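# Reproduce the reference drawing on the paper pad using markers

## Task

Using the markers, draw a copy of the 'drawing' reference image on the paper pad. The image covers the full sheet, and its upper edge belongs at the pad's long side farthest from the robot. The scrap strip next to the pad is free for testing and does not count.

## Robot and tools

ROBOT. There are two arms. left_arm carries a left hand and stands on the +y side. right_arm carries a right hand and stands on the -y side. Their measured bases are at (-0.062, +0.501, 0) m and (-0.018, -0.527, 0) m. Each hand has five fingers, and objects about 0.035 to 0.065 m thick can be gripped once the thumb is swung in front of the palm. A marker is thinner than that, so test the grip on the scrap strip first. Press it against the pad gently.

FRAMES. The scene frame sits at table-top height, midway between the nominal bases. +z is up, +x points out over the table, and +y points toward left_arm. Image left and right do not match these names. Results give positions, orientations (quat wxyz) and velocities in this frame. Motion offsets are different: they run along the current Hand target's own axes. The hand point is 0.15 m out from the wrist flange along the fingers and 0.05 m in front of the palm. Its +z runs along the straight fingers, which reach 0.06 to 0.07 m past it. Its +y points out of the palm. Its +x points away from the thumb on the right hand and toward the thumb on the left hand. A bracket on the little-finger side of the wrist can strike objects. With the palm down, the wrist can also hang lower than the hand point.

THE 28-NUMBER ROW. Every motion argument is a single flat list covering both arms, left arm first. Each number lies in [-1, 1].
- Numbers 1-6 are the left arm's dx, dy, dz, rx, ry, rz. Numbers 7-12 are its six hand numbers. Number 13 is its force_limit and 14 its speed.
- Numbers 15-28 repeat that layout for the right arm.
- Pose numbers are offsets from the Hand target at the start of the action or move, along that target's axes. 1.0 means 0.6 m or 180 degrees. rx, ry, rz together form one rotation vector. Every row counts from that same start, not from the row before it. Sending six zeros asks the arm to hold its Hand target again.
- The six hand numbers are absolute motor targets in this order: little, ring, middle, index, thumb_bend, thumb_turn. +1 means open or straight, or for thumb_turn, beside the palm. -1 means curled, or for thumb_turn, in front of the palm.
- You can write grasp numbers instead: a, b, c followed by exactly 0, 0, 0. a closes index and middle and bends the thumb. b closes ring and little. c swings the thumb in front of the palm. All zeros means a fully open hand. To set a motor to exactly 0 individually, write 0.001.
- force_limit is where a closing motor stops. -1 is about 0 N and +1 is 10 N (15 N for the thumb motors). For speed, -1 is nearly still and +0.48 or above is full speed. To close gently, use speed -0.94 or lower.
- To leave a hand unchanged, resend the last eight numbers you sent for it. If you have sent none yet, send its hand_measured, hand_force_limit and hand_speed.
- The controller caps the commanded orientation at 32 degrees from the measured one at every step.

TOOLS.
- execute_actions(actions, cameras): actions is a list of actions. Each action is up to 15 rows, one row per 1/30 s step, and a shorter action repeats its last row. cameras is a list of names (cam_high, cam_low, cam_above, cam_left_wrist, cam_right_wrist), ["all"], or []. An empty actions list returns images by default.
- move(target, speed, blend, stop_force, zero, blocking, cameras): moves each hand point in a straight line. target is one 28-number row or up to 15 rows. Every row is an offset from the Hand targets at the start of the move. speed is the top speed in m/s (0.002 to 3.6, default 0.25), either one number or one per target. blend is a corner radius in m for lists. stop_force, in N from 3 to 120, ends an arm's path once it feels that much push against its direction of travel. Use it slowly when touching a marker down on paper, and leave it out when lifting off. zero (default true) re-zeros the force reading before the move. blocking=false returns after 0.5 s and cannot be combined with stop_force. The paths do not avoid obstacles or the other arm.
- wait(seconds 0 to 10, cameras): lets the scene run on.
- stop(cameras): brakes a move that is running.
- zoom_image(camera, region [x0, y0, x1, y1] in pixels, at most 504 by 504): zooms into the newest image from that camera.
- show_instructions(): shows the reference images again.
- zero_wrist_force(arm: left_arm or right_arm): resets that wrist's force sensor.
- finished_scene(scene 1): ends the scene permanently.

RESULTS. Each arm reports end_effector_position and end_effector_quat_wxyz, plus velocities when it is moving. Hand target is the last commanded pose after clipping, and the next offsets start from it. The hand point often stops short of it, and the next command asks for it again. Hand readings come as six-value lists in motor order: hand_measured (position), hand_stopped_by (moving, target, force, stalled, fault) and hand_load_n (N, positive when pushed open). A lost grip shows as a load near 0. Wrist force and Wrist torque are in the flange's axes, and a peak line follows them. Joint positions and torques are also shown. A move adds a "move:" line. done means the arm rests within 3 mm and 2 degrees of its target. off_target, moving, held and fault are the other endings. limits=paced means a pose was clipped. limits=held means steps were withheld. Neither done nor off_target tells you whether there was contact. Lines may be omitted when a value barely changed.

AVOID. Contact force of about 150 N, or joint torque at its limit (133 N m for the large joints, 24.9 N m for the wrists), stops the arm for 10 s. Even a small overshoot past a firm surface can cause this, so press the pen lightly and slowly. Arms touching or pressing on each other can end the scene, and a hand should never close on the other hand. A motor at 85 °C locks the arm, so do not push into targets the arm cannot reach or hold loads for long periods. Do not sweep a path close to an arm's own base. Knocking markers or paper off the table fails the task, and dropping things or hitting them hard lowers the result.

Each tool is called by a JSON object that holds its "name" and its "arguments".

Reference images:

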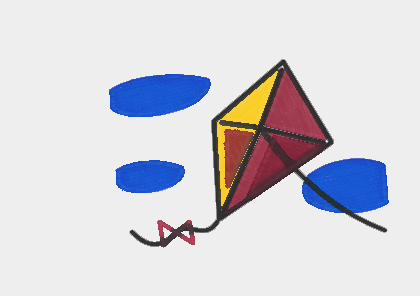

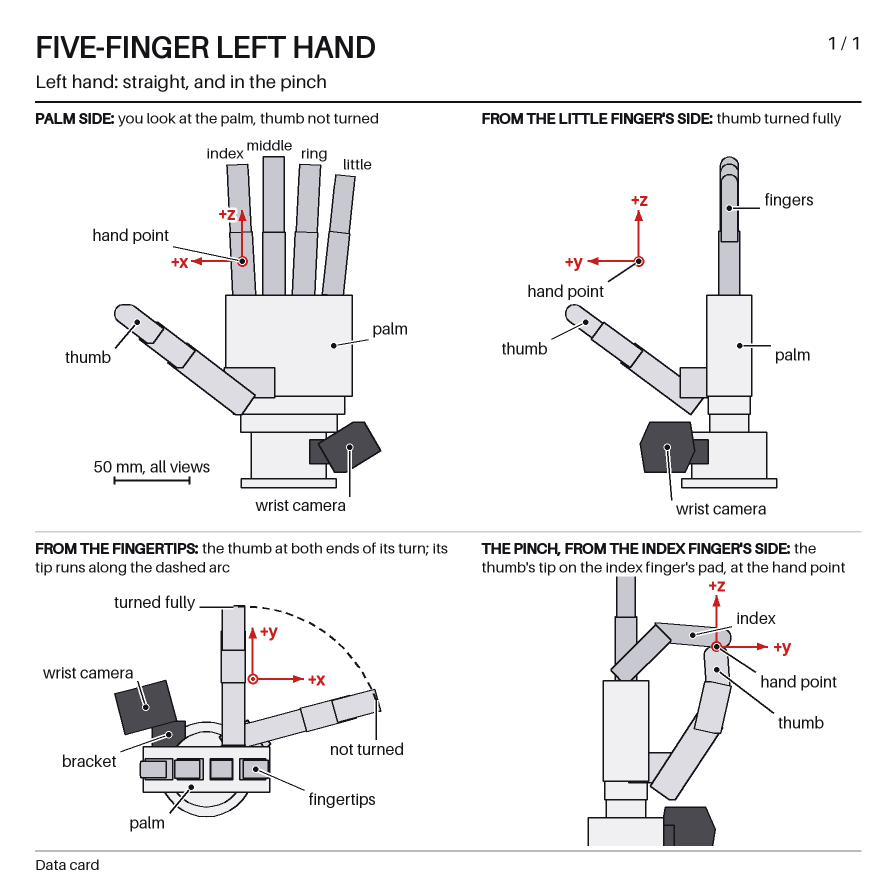

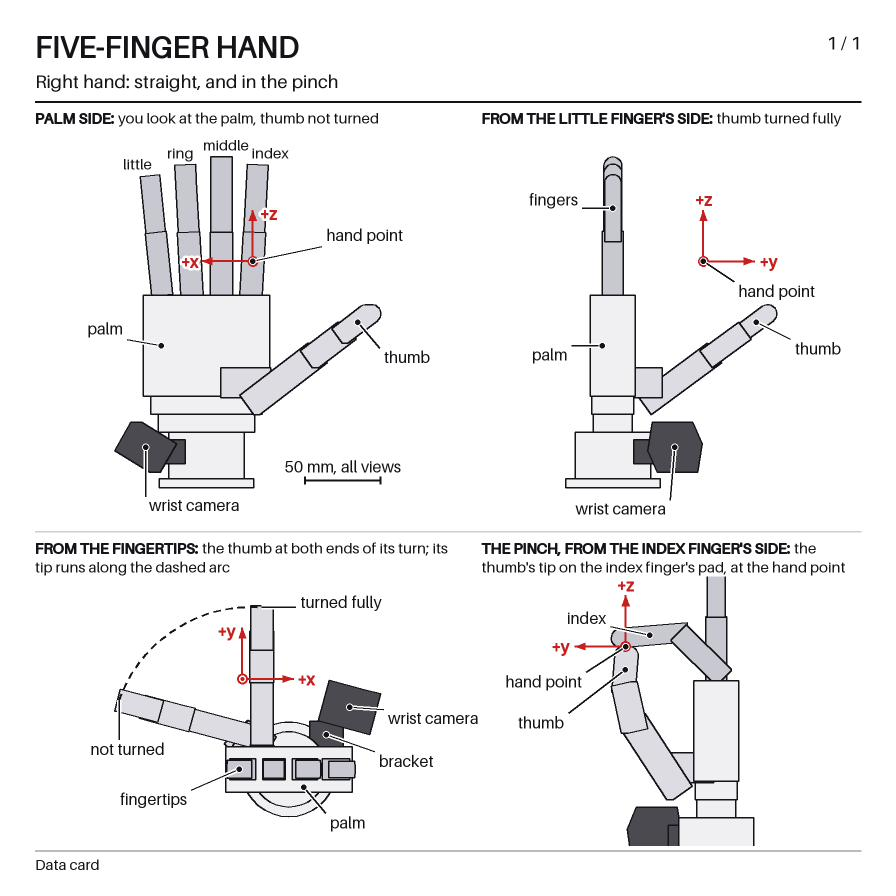

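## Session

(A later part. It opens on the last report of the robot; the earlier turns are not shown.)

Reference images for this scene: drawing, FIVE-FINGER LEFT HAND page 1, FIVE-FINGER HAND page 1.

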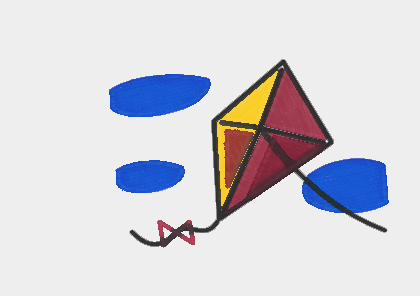

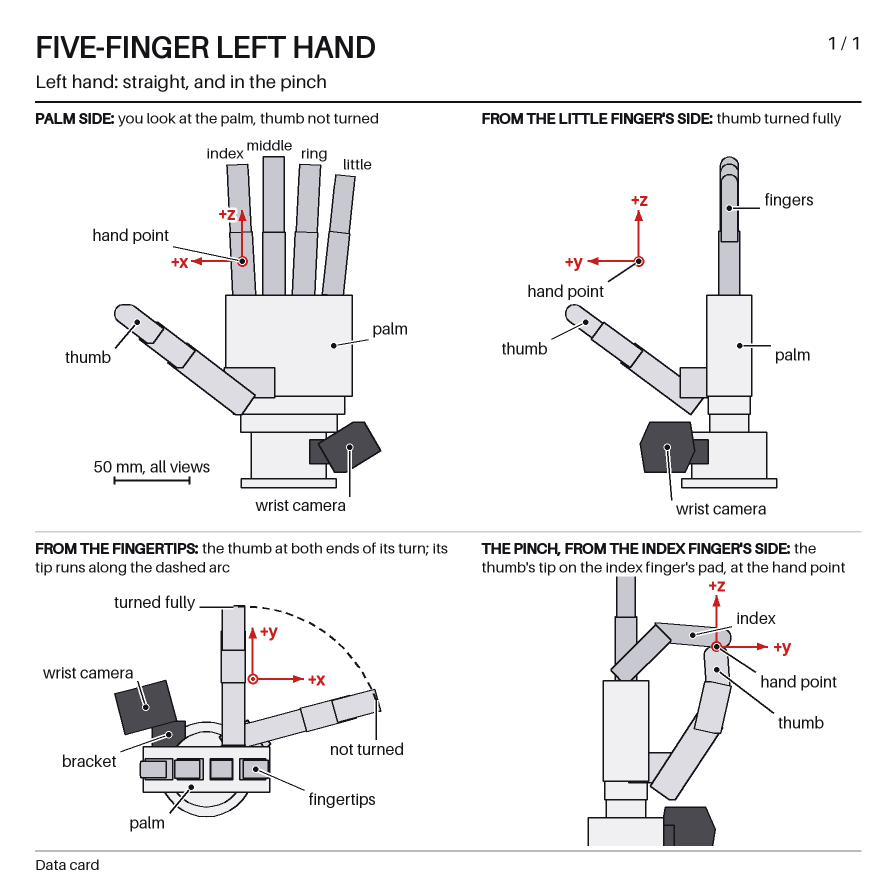

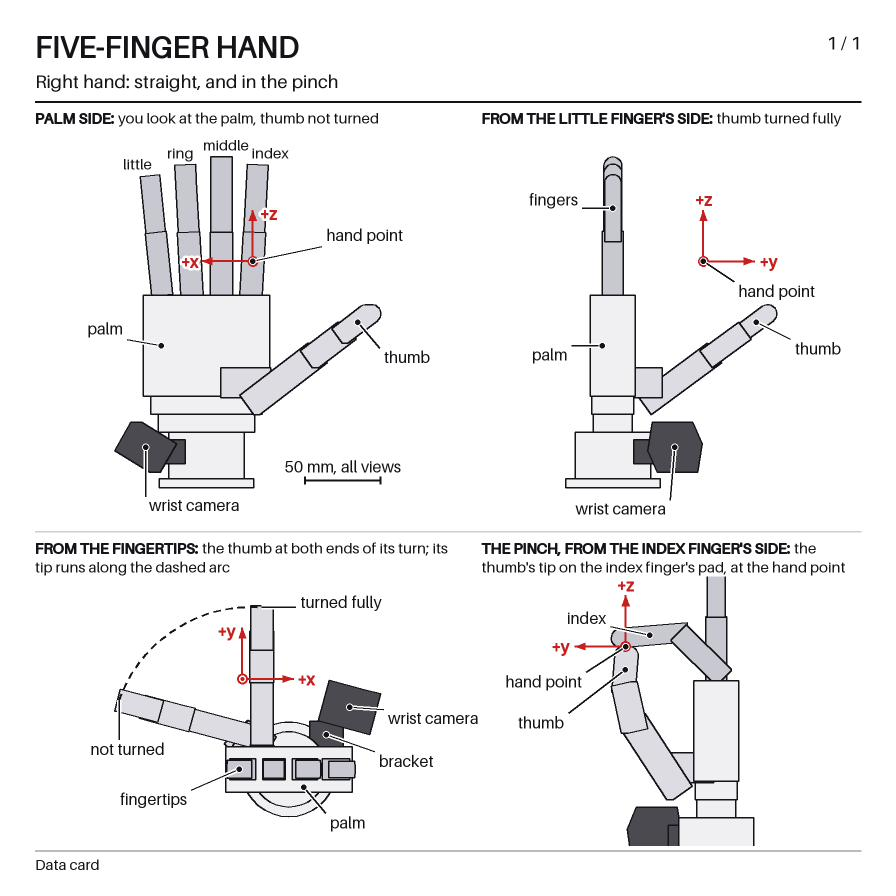

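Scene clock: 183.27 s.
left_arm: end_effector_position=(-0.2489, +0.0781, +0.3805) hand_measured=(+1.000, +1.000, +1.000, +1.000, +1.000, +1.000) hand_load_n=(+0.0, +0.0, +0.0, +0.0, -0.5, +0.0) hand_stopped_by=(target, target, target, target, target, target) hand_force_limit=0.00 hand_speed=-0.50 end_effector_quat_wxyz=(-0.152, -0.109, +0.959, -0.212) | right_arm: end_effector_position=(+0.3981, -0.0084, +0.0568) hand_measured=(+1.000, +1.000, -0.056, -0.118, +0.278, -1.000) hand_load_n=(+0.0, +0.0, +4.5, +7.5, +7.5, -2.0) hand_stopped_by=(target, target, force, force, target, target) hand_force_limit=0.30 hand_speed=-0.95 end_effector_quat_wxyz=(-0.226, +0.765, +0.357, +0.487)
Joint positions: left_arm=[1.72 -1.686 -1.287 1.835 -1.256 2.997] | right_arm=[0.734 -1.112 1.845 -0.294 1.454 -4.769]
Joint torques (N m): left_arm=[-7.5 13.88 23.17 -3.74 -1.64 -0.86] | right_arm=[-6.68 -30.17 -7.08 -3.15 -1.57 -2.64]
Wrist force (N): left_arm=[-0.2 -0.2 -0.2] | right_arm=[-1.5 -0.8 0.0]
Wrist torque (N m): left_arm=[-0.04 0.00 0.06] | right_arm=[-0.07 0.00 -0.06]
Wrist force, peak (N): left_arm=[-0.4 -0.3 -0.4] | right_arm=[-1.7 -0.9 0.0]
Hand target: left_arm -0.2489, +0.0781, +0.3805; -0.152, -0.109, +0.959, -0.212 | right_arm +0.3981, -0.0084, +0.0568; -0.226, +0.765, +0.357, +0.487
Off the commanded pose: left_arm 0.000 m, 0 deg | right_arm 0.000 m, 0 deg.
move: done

{"name": "move", "arguments": {"target": [0,0,0,0,0,0,0,0,0,0,0,0,0,-0.5,-0.00076,0,0.00035,0,0,0,1,1,-0.45,-0.5,0.275,-1,0.3,-0.95], "speed": 0.02}}

{"name": "move", "arguments": {"target": [0,0,0,0,0,0,0,0,0,0,0,0,0,-0.5,-0.00076,0,0.00035,0,0,0,1,1,-0.45,-0.5,0.275,-1,0.3,-0.95], "speed": 0.02, "cameras": ["cam_above"]}}

Scene clock: 184.40 s.
left_arm: end_effector_position=(-0.2489, +0.0781, +0.3805) hand_measured=(+1.000, +1.000, +1.000, +1.000, +1.000, +1.000) hand_load_n=(+0.0, +0.0, +0.0, +0.0, +0.0, +0.0) hand_stopped_by=(target, target, target, target, target, target) hand_force_limit=0.00 hand_speed=-0.50 end_effector_quat_wxyz=(-0.152, -0.109, +0.959, -0.212) | right_arm: end_effector_position=(+0.3981, -0.0084, +0.0563) hand_measured=(+1.000, +1.000, -0.056, -0.118, +0.278, -1.000) hand_load_n=(+0.0, +0.0, +4.5, +7.5, +8.0, -1.5) hand_stopped_by=(target, target, force, force, target, target) hand_force_limit=0.30 hand_speed=-0.95 end_effector_quat_wxyz=(-0.226, +0.765, +0.357, +0.487)
Joint positions: left_arm=[1.72 -1.686 -1.287 1.835 -1.256 2.997] | right_arm=[0.734 -1.111 1.846 -0.295 1.453 -4.769]
Joint torques (N m): left_arm=[-7.98 13.91 22.79 -3.79 -1.63 -1.01] | right_arm=[-8.67 -30.85 -6.85 -3.21 -1.71 -2.56]
Wrist force (N): left_arm=[-0.2 0.1 0.0] | right_arm=[-1.5 -0.9 0.1]
Wrist torque (N m): left_arm=[-0.01 0.02 0.05] | right_arm=[-0.10 0.02 -0.07]
Wrist force, peak (N): left_arm=[-0.4 -0.3 -0.3] | right_arm=[-1.8 -0.9 0.0]
Hand target: left_arm -0.2489, +0.0781, +0.3805; -0.152, -0.109, +0.959, -0.212 | right_arm +0.3981, -0.0084, +0.0563; -0.226, +0.765, +0.357, +0.487
Off the commanded pose: left_arm 0.000 m, 0 deg | right_arm 0.000 m, 0 deg.
move: done

Scene clock: 185.10 s.
left_arm: end_effector_position=(-0.2489, +0.0781, +0.3805) hand_measured=(+1.000, +1.000, +1.000, +1.000, +1.000, +1.000) hand_load_n=(+0.5, +0.0, +0.0, +0.0, +0.0, +0.0) hand_stopped_by=(target, target, target, target, target, target) hand_force_limit=0.00 hand_speed=-0.50 end_effector_quat_wxyz=(-0.152, -0.109, +0.959, -0.212) | right_arm: end_effector_position=(+0.3981, -0.0084, +0.0558) hand_measured=(+1.000, +1.000, -0.056, -0.118, +0.278, -1.000) hand_load_n=(+0.0, +0.0, +5.0, +7.0, +8.0, -2.0) hand_stopped_by=(target, target, force, force, target, target) hand_force_limit=0.30 hand_speed=-0.95 end_effector_quat_wxyz=(-0.226, +0.765, +0.357, +0.487)
Joint positions: left_arm=[1.72 -1.686 -1.287 1.835 -1.256 2.997] | right_arm=[0.734 -1.11 1.846 -0.296 1.453 -4.769]
Joint torques (N m): left_arm=[-8.15 13.67 22.98 -3.8 -1.65 -0.85] | right_arm=[-7.65 -29.41 -7.08 -2.88 -1.67 -2.35]
Wrist force (N): left_arm=[-0.2 0.0 -0.3] | right_arm=[-0.6 -1.3 0.0]
Wrist torque (N m): left_arm=[-0.01 0.02 0.05] | right_arm=[-0.14 -0.01 -0.08]
Wrist force, peak (N): left_arm=[-0.6 -0.3 -0.3] | right_arm=[-1.7 -0.9 0.0]
Hand target: left_arm -0.2489, +0.0781, +0.3805; -0.152, -0.109, +0.959, -0.212 | right_arm +0.3981, -0.0084, +0.0558; -0.226, +0.765, +0.357, +0.487
Off the commanded pose: left_arm 0.000 m, 0 deg | right_arm 0.000 m, 0 deg.
move: done
Images, in order (width x height): cam_above 896x504.

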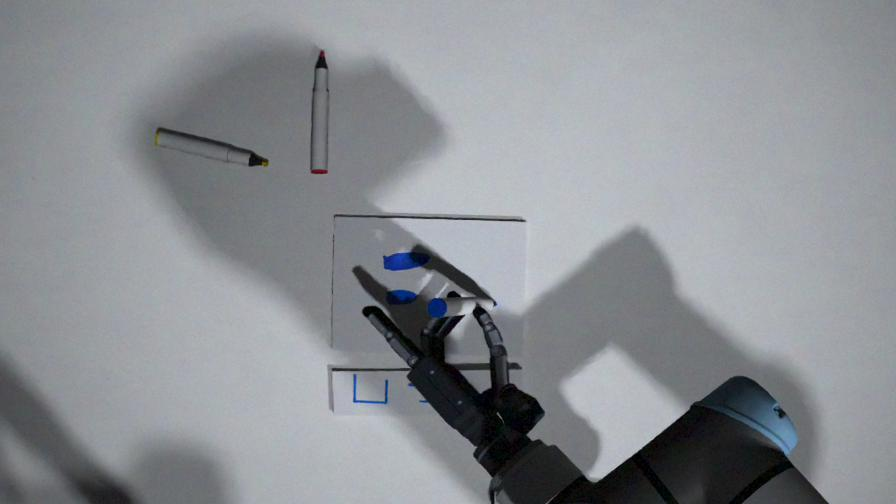

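{"name": "zoom_image", "arguments": {"camera": "cam_above", "region": [425, 280, 525, 330]}}

Scaled by 5.040 from the camera's 896x504 image, which has a finer 1280x720 frame.

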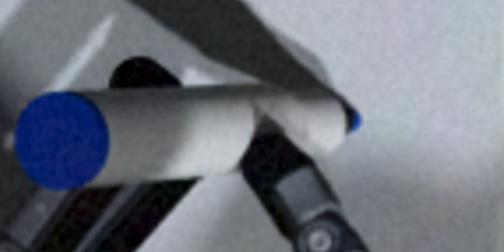

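{"name": "move", "arguments": {"target": [[0,0,0,0,0,0,0,0,0,0,0,0,0,-0.5,0.00786,-0.01691,0.01671,0,0,0,1,1,-0.45,-0.5,0.275,-1,0.3,-0.95],[0,0,0,0,0,0,0,0,0,0,0,0,0,-0.5,0.02043,-0.05068,0.04422,0,0,0,1,1,-0.45,-0.5,0.275,-1,0.3,-0.95]], "speed": [0.05,0.15], "cameras": ["cam_above"]}}

{"name": "zoom_image", "arguments": {"camera": "cam_above", "region": [425, 280, 525, 330]}}

Scene clock: 187.50 s.
left_arm: end_effector_position=(-0.2489, +0.0781, +0.3805) hand_measured=(+1.000, +1.000, +1.000, +1.000, +1.000, +1.000) hand_load_n=(+0.0, +0.0, +0.0, +0.0, +0.0, +0.0) hand_stopped_by=(target, target, target, target, target, target) hand_force_limit=0.00 hand_speed=-0.50 end_effector_quat_wxyz=(-0.152, -0.109, +0.959, -0.212) | right_arm: end_effector_position=(+0.3936, +0.0335, +0.0556) hand_measured=(+1.000, +1.000, -0.056, -0.118, +0.278, -1.000) hand_load_n=(+0.0, +0.0, +5.5, +6.5, +7.5, -2.0) hand_stopped_by=(target, target, force, force, target, target) hand_force_limit=0.30 hand_speed=-0.95 end_effector_quat_wxyz=(-0.226, +0.765, +0.357, +0.487)
Joint positions: left_arm=[1.72 -1.686 -1.287 1.835 -1.256 2.997] | right_arm=[0.807 -1.045 1.737 -0.255 1.519 -4.738]
Joint torques (N m): left_arm=[-8.05 14.05 22.78 -3.62 -1.59 -0.86] | right_arm=[8.81 -32.97 -27.49 2.39 0.94 1.85]
Wrist force (N): left_arm=[0.0 -0.3 -0.1] | right_arm=[-0.8 -0.8 -0.1]
Wrist torque (N m): left_arm=[-0.05 -0.01 0.06] | right_arm=[-0.12 -0.05 -0.19]
Wrist force, peak (N): left_arm=[0.0 -0.3 -0.6] | right_arm=[-1.0 -1.6 0.3]
Hand target: left_arm -0.2489, +0.0781, +0.3805; -0.152, -0.109, +0.959, -0.212 | right_arm +0.3936, +0.0335, +0.0556; -0.226, +0.765, +0.357, +0.487
Off the commanded pose: left_arm 0.000 m, 0 deg | right_arm 0.000 m, 0 deg.
move: done
Images, in order (width x height): cam_above 896x504.

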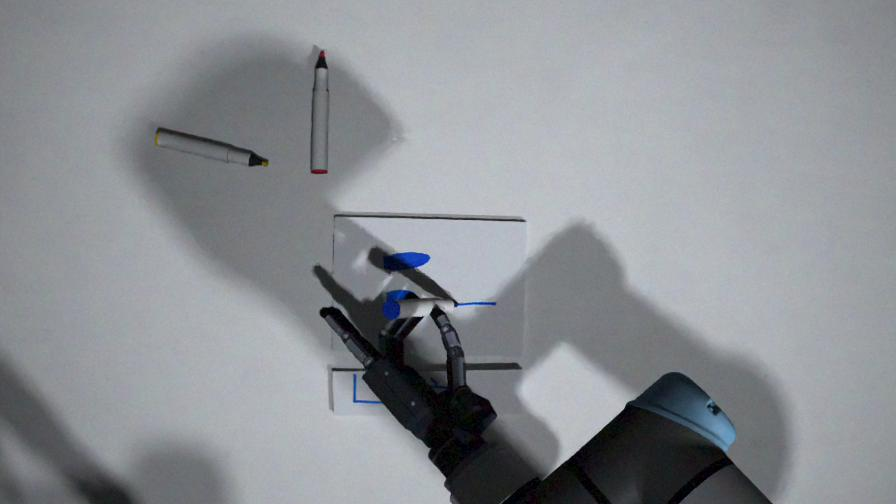

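Scaled by 5.040 from the camera's 896x504 image, which has a finer 1280x720 frame.

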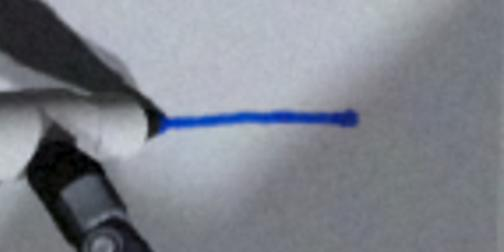

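{"name": "move", "arguments": {"target": [[0,0,0,0,0,0,0,0,0,0,0,0,0,-0.5,0.01209,0.00003,-0.00567,0,0,0,1,1,-0.45,-0.5,0.275,-1,0.3,-0.95],[0,0,0,0,0,0,0,0,0,0,0,0,0,-0.5,0.00242,0.0161,-0.02625,0,0,0,1,1,-0.45,-0.5,0.275,-1,0.3,-0.95],[0,0,0,0,0,0,0,0,0,0,0,0,0,-0.5,-0.00952,0.01607,-0.02065,0,0,0,1,1,-0.45,-0.5,0.275,-1,0.3,-0.95],[0,0,0,0,0,0,0,0,0,0,0,0,0,-0.5,-0.00859,0.02196,-0.01864,0,0,0,1,1,-0.45,-0.5,0.275,-1,0.3,-0.95],[0,0,0,0,0,0,0,0,0,0,0,0,0,-0.5,-0.00883,0.03304,-0.01908,0,0,0,1,1,-0.45,-0.5,0.275,-1,0.3,-0.95],[0,0,0,0,0,0,0,0,0,0,0,0,0,-0.5,-0.01052,0.04457,-0.02264,0,0,0,1,1,-0.45,-0.5,0.275,-1,0.3,-0.95],[0,0,0,0,0,0,0,0,0,0,0,0,0,-0.5,-0.01321,0.05575,-0.02832,0,0,0,1,1,-0.45,-0.5,0.275,-1,0.3,-0.95],[0,0,0,0,0,0,0,0,0,0,0,0,0,-0.5,-0.01708,0.06634,-0.03655,0,0,0,1,1,-0.45,-0.5,0.275,-1,0.3,-0.95],[0,0,0,0,0,0,0,0,0,0,0,0,0,-0.5,-0.02114,0.07395,-0.04519,0,0,0,1,1,-0.45,-0.5,0.275,-1,0.3,-0.95],[0,0,0,0,0,0,0,0,0,0,0,0,0,-0.5,-0.02452,0.07739,-0.05238,0,0,0,1,1,-0.45,-0.5,0.275,-1,0.3,-0.95],[0,0,0,0,0,0,0,0,0,0,0,0,0,-0.5,-0.02757,0.07069,-0.05896,0,0,0,1,1,-0.45,-0.5,0.275,-1,0.3,-0.95],[0,0,0,0,0,0,0,0,0,0,0,0,0,-0.5,-0.0311,0.06252,-0.06655,0,0,0,1,1,-0.45,-0.5,0.275,-1,0.3,-0.95],[0,0,0,0,0,0,0,0,0,0,0,0,0,-0.5,-0.03406,0.05359,-0.07294,0,0,0,1,1,-0.45,-0.5,0.275,-1,0.3,-0.95],[0,0,0,0,0,0,0,0,0,0,0,0,0,-0.5,-0.03208,0.04528,-0.06876,0,0,0,1,1,-0.45,-0.5,0.275,-1,0.3,-0.95],[0,0,0,0,0,0,0,0,0,0,0,0,0,-0.5,-0.02897,0.0352,-0.06216,0,0,0,1,1,-0.45,-0.5,0.275,-1,0.3,-0.95]], "speed": [0.1,0.2,0.03,0.05,0.05,0.05,0.05,0.05,0.05,0.05,0.05,0.05,0.05,0.05,0.05], "blend": [0.003,0,0,0.001,0.002,0.002,0.002,0.002,0.001,0.0005,0.001,0.001,0.0005,0.002,0]}}

Scene clock: 194.73 s.
left_arm: end_effector_position=(-0.2489, +0.0781, +0.3805) hand_measured=(+1.000, +1.000, +1.000, +1.000, +1.000, +1.000) hand_load_n=(+0.0, +0.0, +0.0, +0.0, -0.5, -0.5) hand_stopped_by=(target, target, target, target, target, target) hand_force_limit=0.00 hand_speed=-0.50 end_effector_quat_wxyz=(-0.152, -0.109, +0.959, -0.212) | right_arm: end_effector_position=(+0.3834, -0.0116, +0.0557) hand_measured=(+1.000, +1.000, -0.056, -0.118, +0.278, -1.000) hand_load_n=(+0.0, +0.0, +5.5, +5.5, +7.0, -0.5) hand_stopped_by=(target, target, force, force, target, target) hand_force_limit=0.30 hand_speed=-0.95 end_effector_quat_wxyz=(-0.226, +0.765, +0.357, +0.487)
Joint positions: left_arm=[1.72 -1.686 -1.287 1.835 -1.256 2.997] | right_arm=[0.752 -1.129 1.878 -0.309 1.47 -4.761]
Joint torques (N m): left_arm=[-7.94 14.2 23.59 -3.74 -1.55 -0.76] | right_arm=[8.51 -29.38 -26.45 2.45 0.88 2.03]
Wrist force (N): left_arm=[0.0 -0.2 -0.4] | right_arm=[-1.5 -1.0 0.0]
Wrist torque (N m): left_arm=[-0.03 -0.03 0.07] | right_arm=[-0.10 0.02 -0.20]
Wrist force, peak (N): left_arm=[-0.6 -0.2 -0.5] | right_arm=[-1.8 -1.0 -0.1]
Hand target: left_arm -0.2489, +0.0781, +0.3805; -0.152, -0.109, +0.959, -0.212 | right_arm +0.3834, -0.0116, +0.0557; -0.226, +0.765, +0.357, +0.487
Off the commanded pose: left_arm 0.000 m, 0 deg | right_arm 0.000 m, 0 deg.
move: done

{"name": "wait", "arguments": {"seconds": 0, "cameras": ["cam_above"]}}

{"name": "zoom_image", "arguments": {"camera": "cam_above", "region": [425, 270, 525, 340]}}

Scene clock: 195.00 s.
left_arm: end_effector_position=(-0.2489, +0.0781, +0.3805) hand_measured=(+1.000, +1.000, +1.000, +1.000, +1.000, +1.000) hand_load_n=(+0.0, +0.0, +0.0, +0.0, +0.0, +0.0) hand_stopped_by=(target, target, target, target, target, target) hand_force_limit=0.00 hand_speed=-0.50 end_effector_quat_wxyz=(-0.152, -0.109, +0.959, -0.212) | right_arm: end_effector_position=(+0.3834, -0.0116, +0.0557) hand_measured=(+1.000, +1.000, -0.056, -0.118, +0.278, -1.000) hand_load_n=(+0.0, +0.0, +5.0, +5.5, +7.0, -0.5) hand_stopped_by=(target, target, force, force, target, target) hand_force_limit=0.30 hand_speed=-0.95 end_effector_quat_wxyz=(-0.226, +0.765, +0.357, +0.487)
Joint positions: left_arm=[1.72 -1.686 -1.287 1.835 -1.256 2.997] | right_arm=[0.752 -1.129 1.878 -0.309 1.47 -4.761]
Joint torques (N m): left_arm=[-7.89 14.13 22.71 -3.82 -1.45 -0.77] | right_arm=[8.48 -29.74 -26.34 2.33 0.83 1.95]
Wrist force (N): left_arm=[-0.2 -0.3 -0.6] | right_arm=[-1.3 -0.8 0.0]
Wrist torque (N m): left_arm=[-0.02 0.00 0.06] | right_arm=[-0.08 -0.01 -0.18]
Wrist force, peak (N): left_arm=[-0.2 -0.3 -0.6] | right_arm=[-1.5 -1.2 0.0]
Hand target: left_arm -0.2489, +0.0781, +0.3805; -0.152, -0.109, +0.959, -0.212 | right_arm +0.3834, -0.0116, +0.0557; -0.226, +0.765, +0.357, +0.487
Off the commanded pose: left_arm 0.000 m, 0 deg | right_arm 0.000 m, 0 deg.
Images, in order (width x height): cam_above 896x504.

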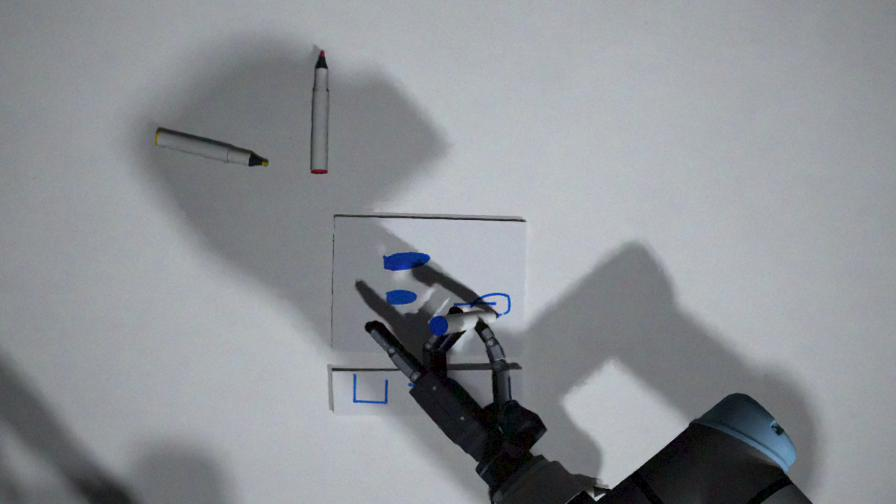

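Scaled by 5.040 from the camera's 896x504 image, which has a finer 1280x720 frame.

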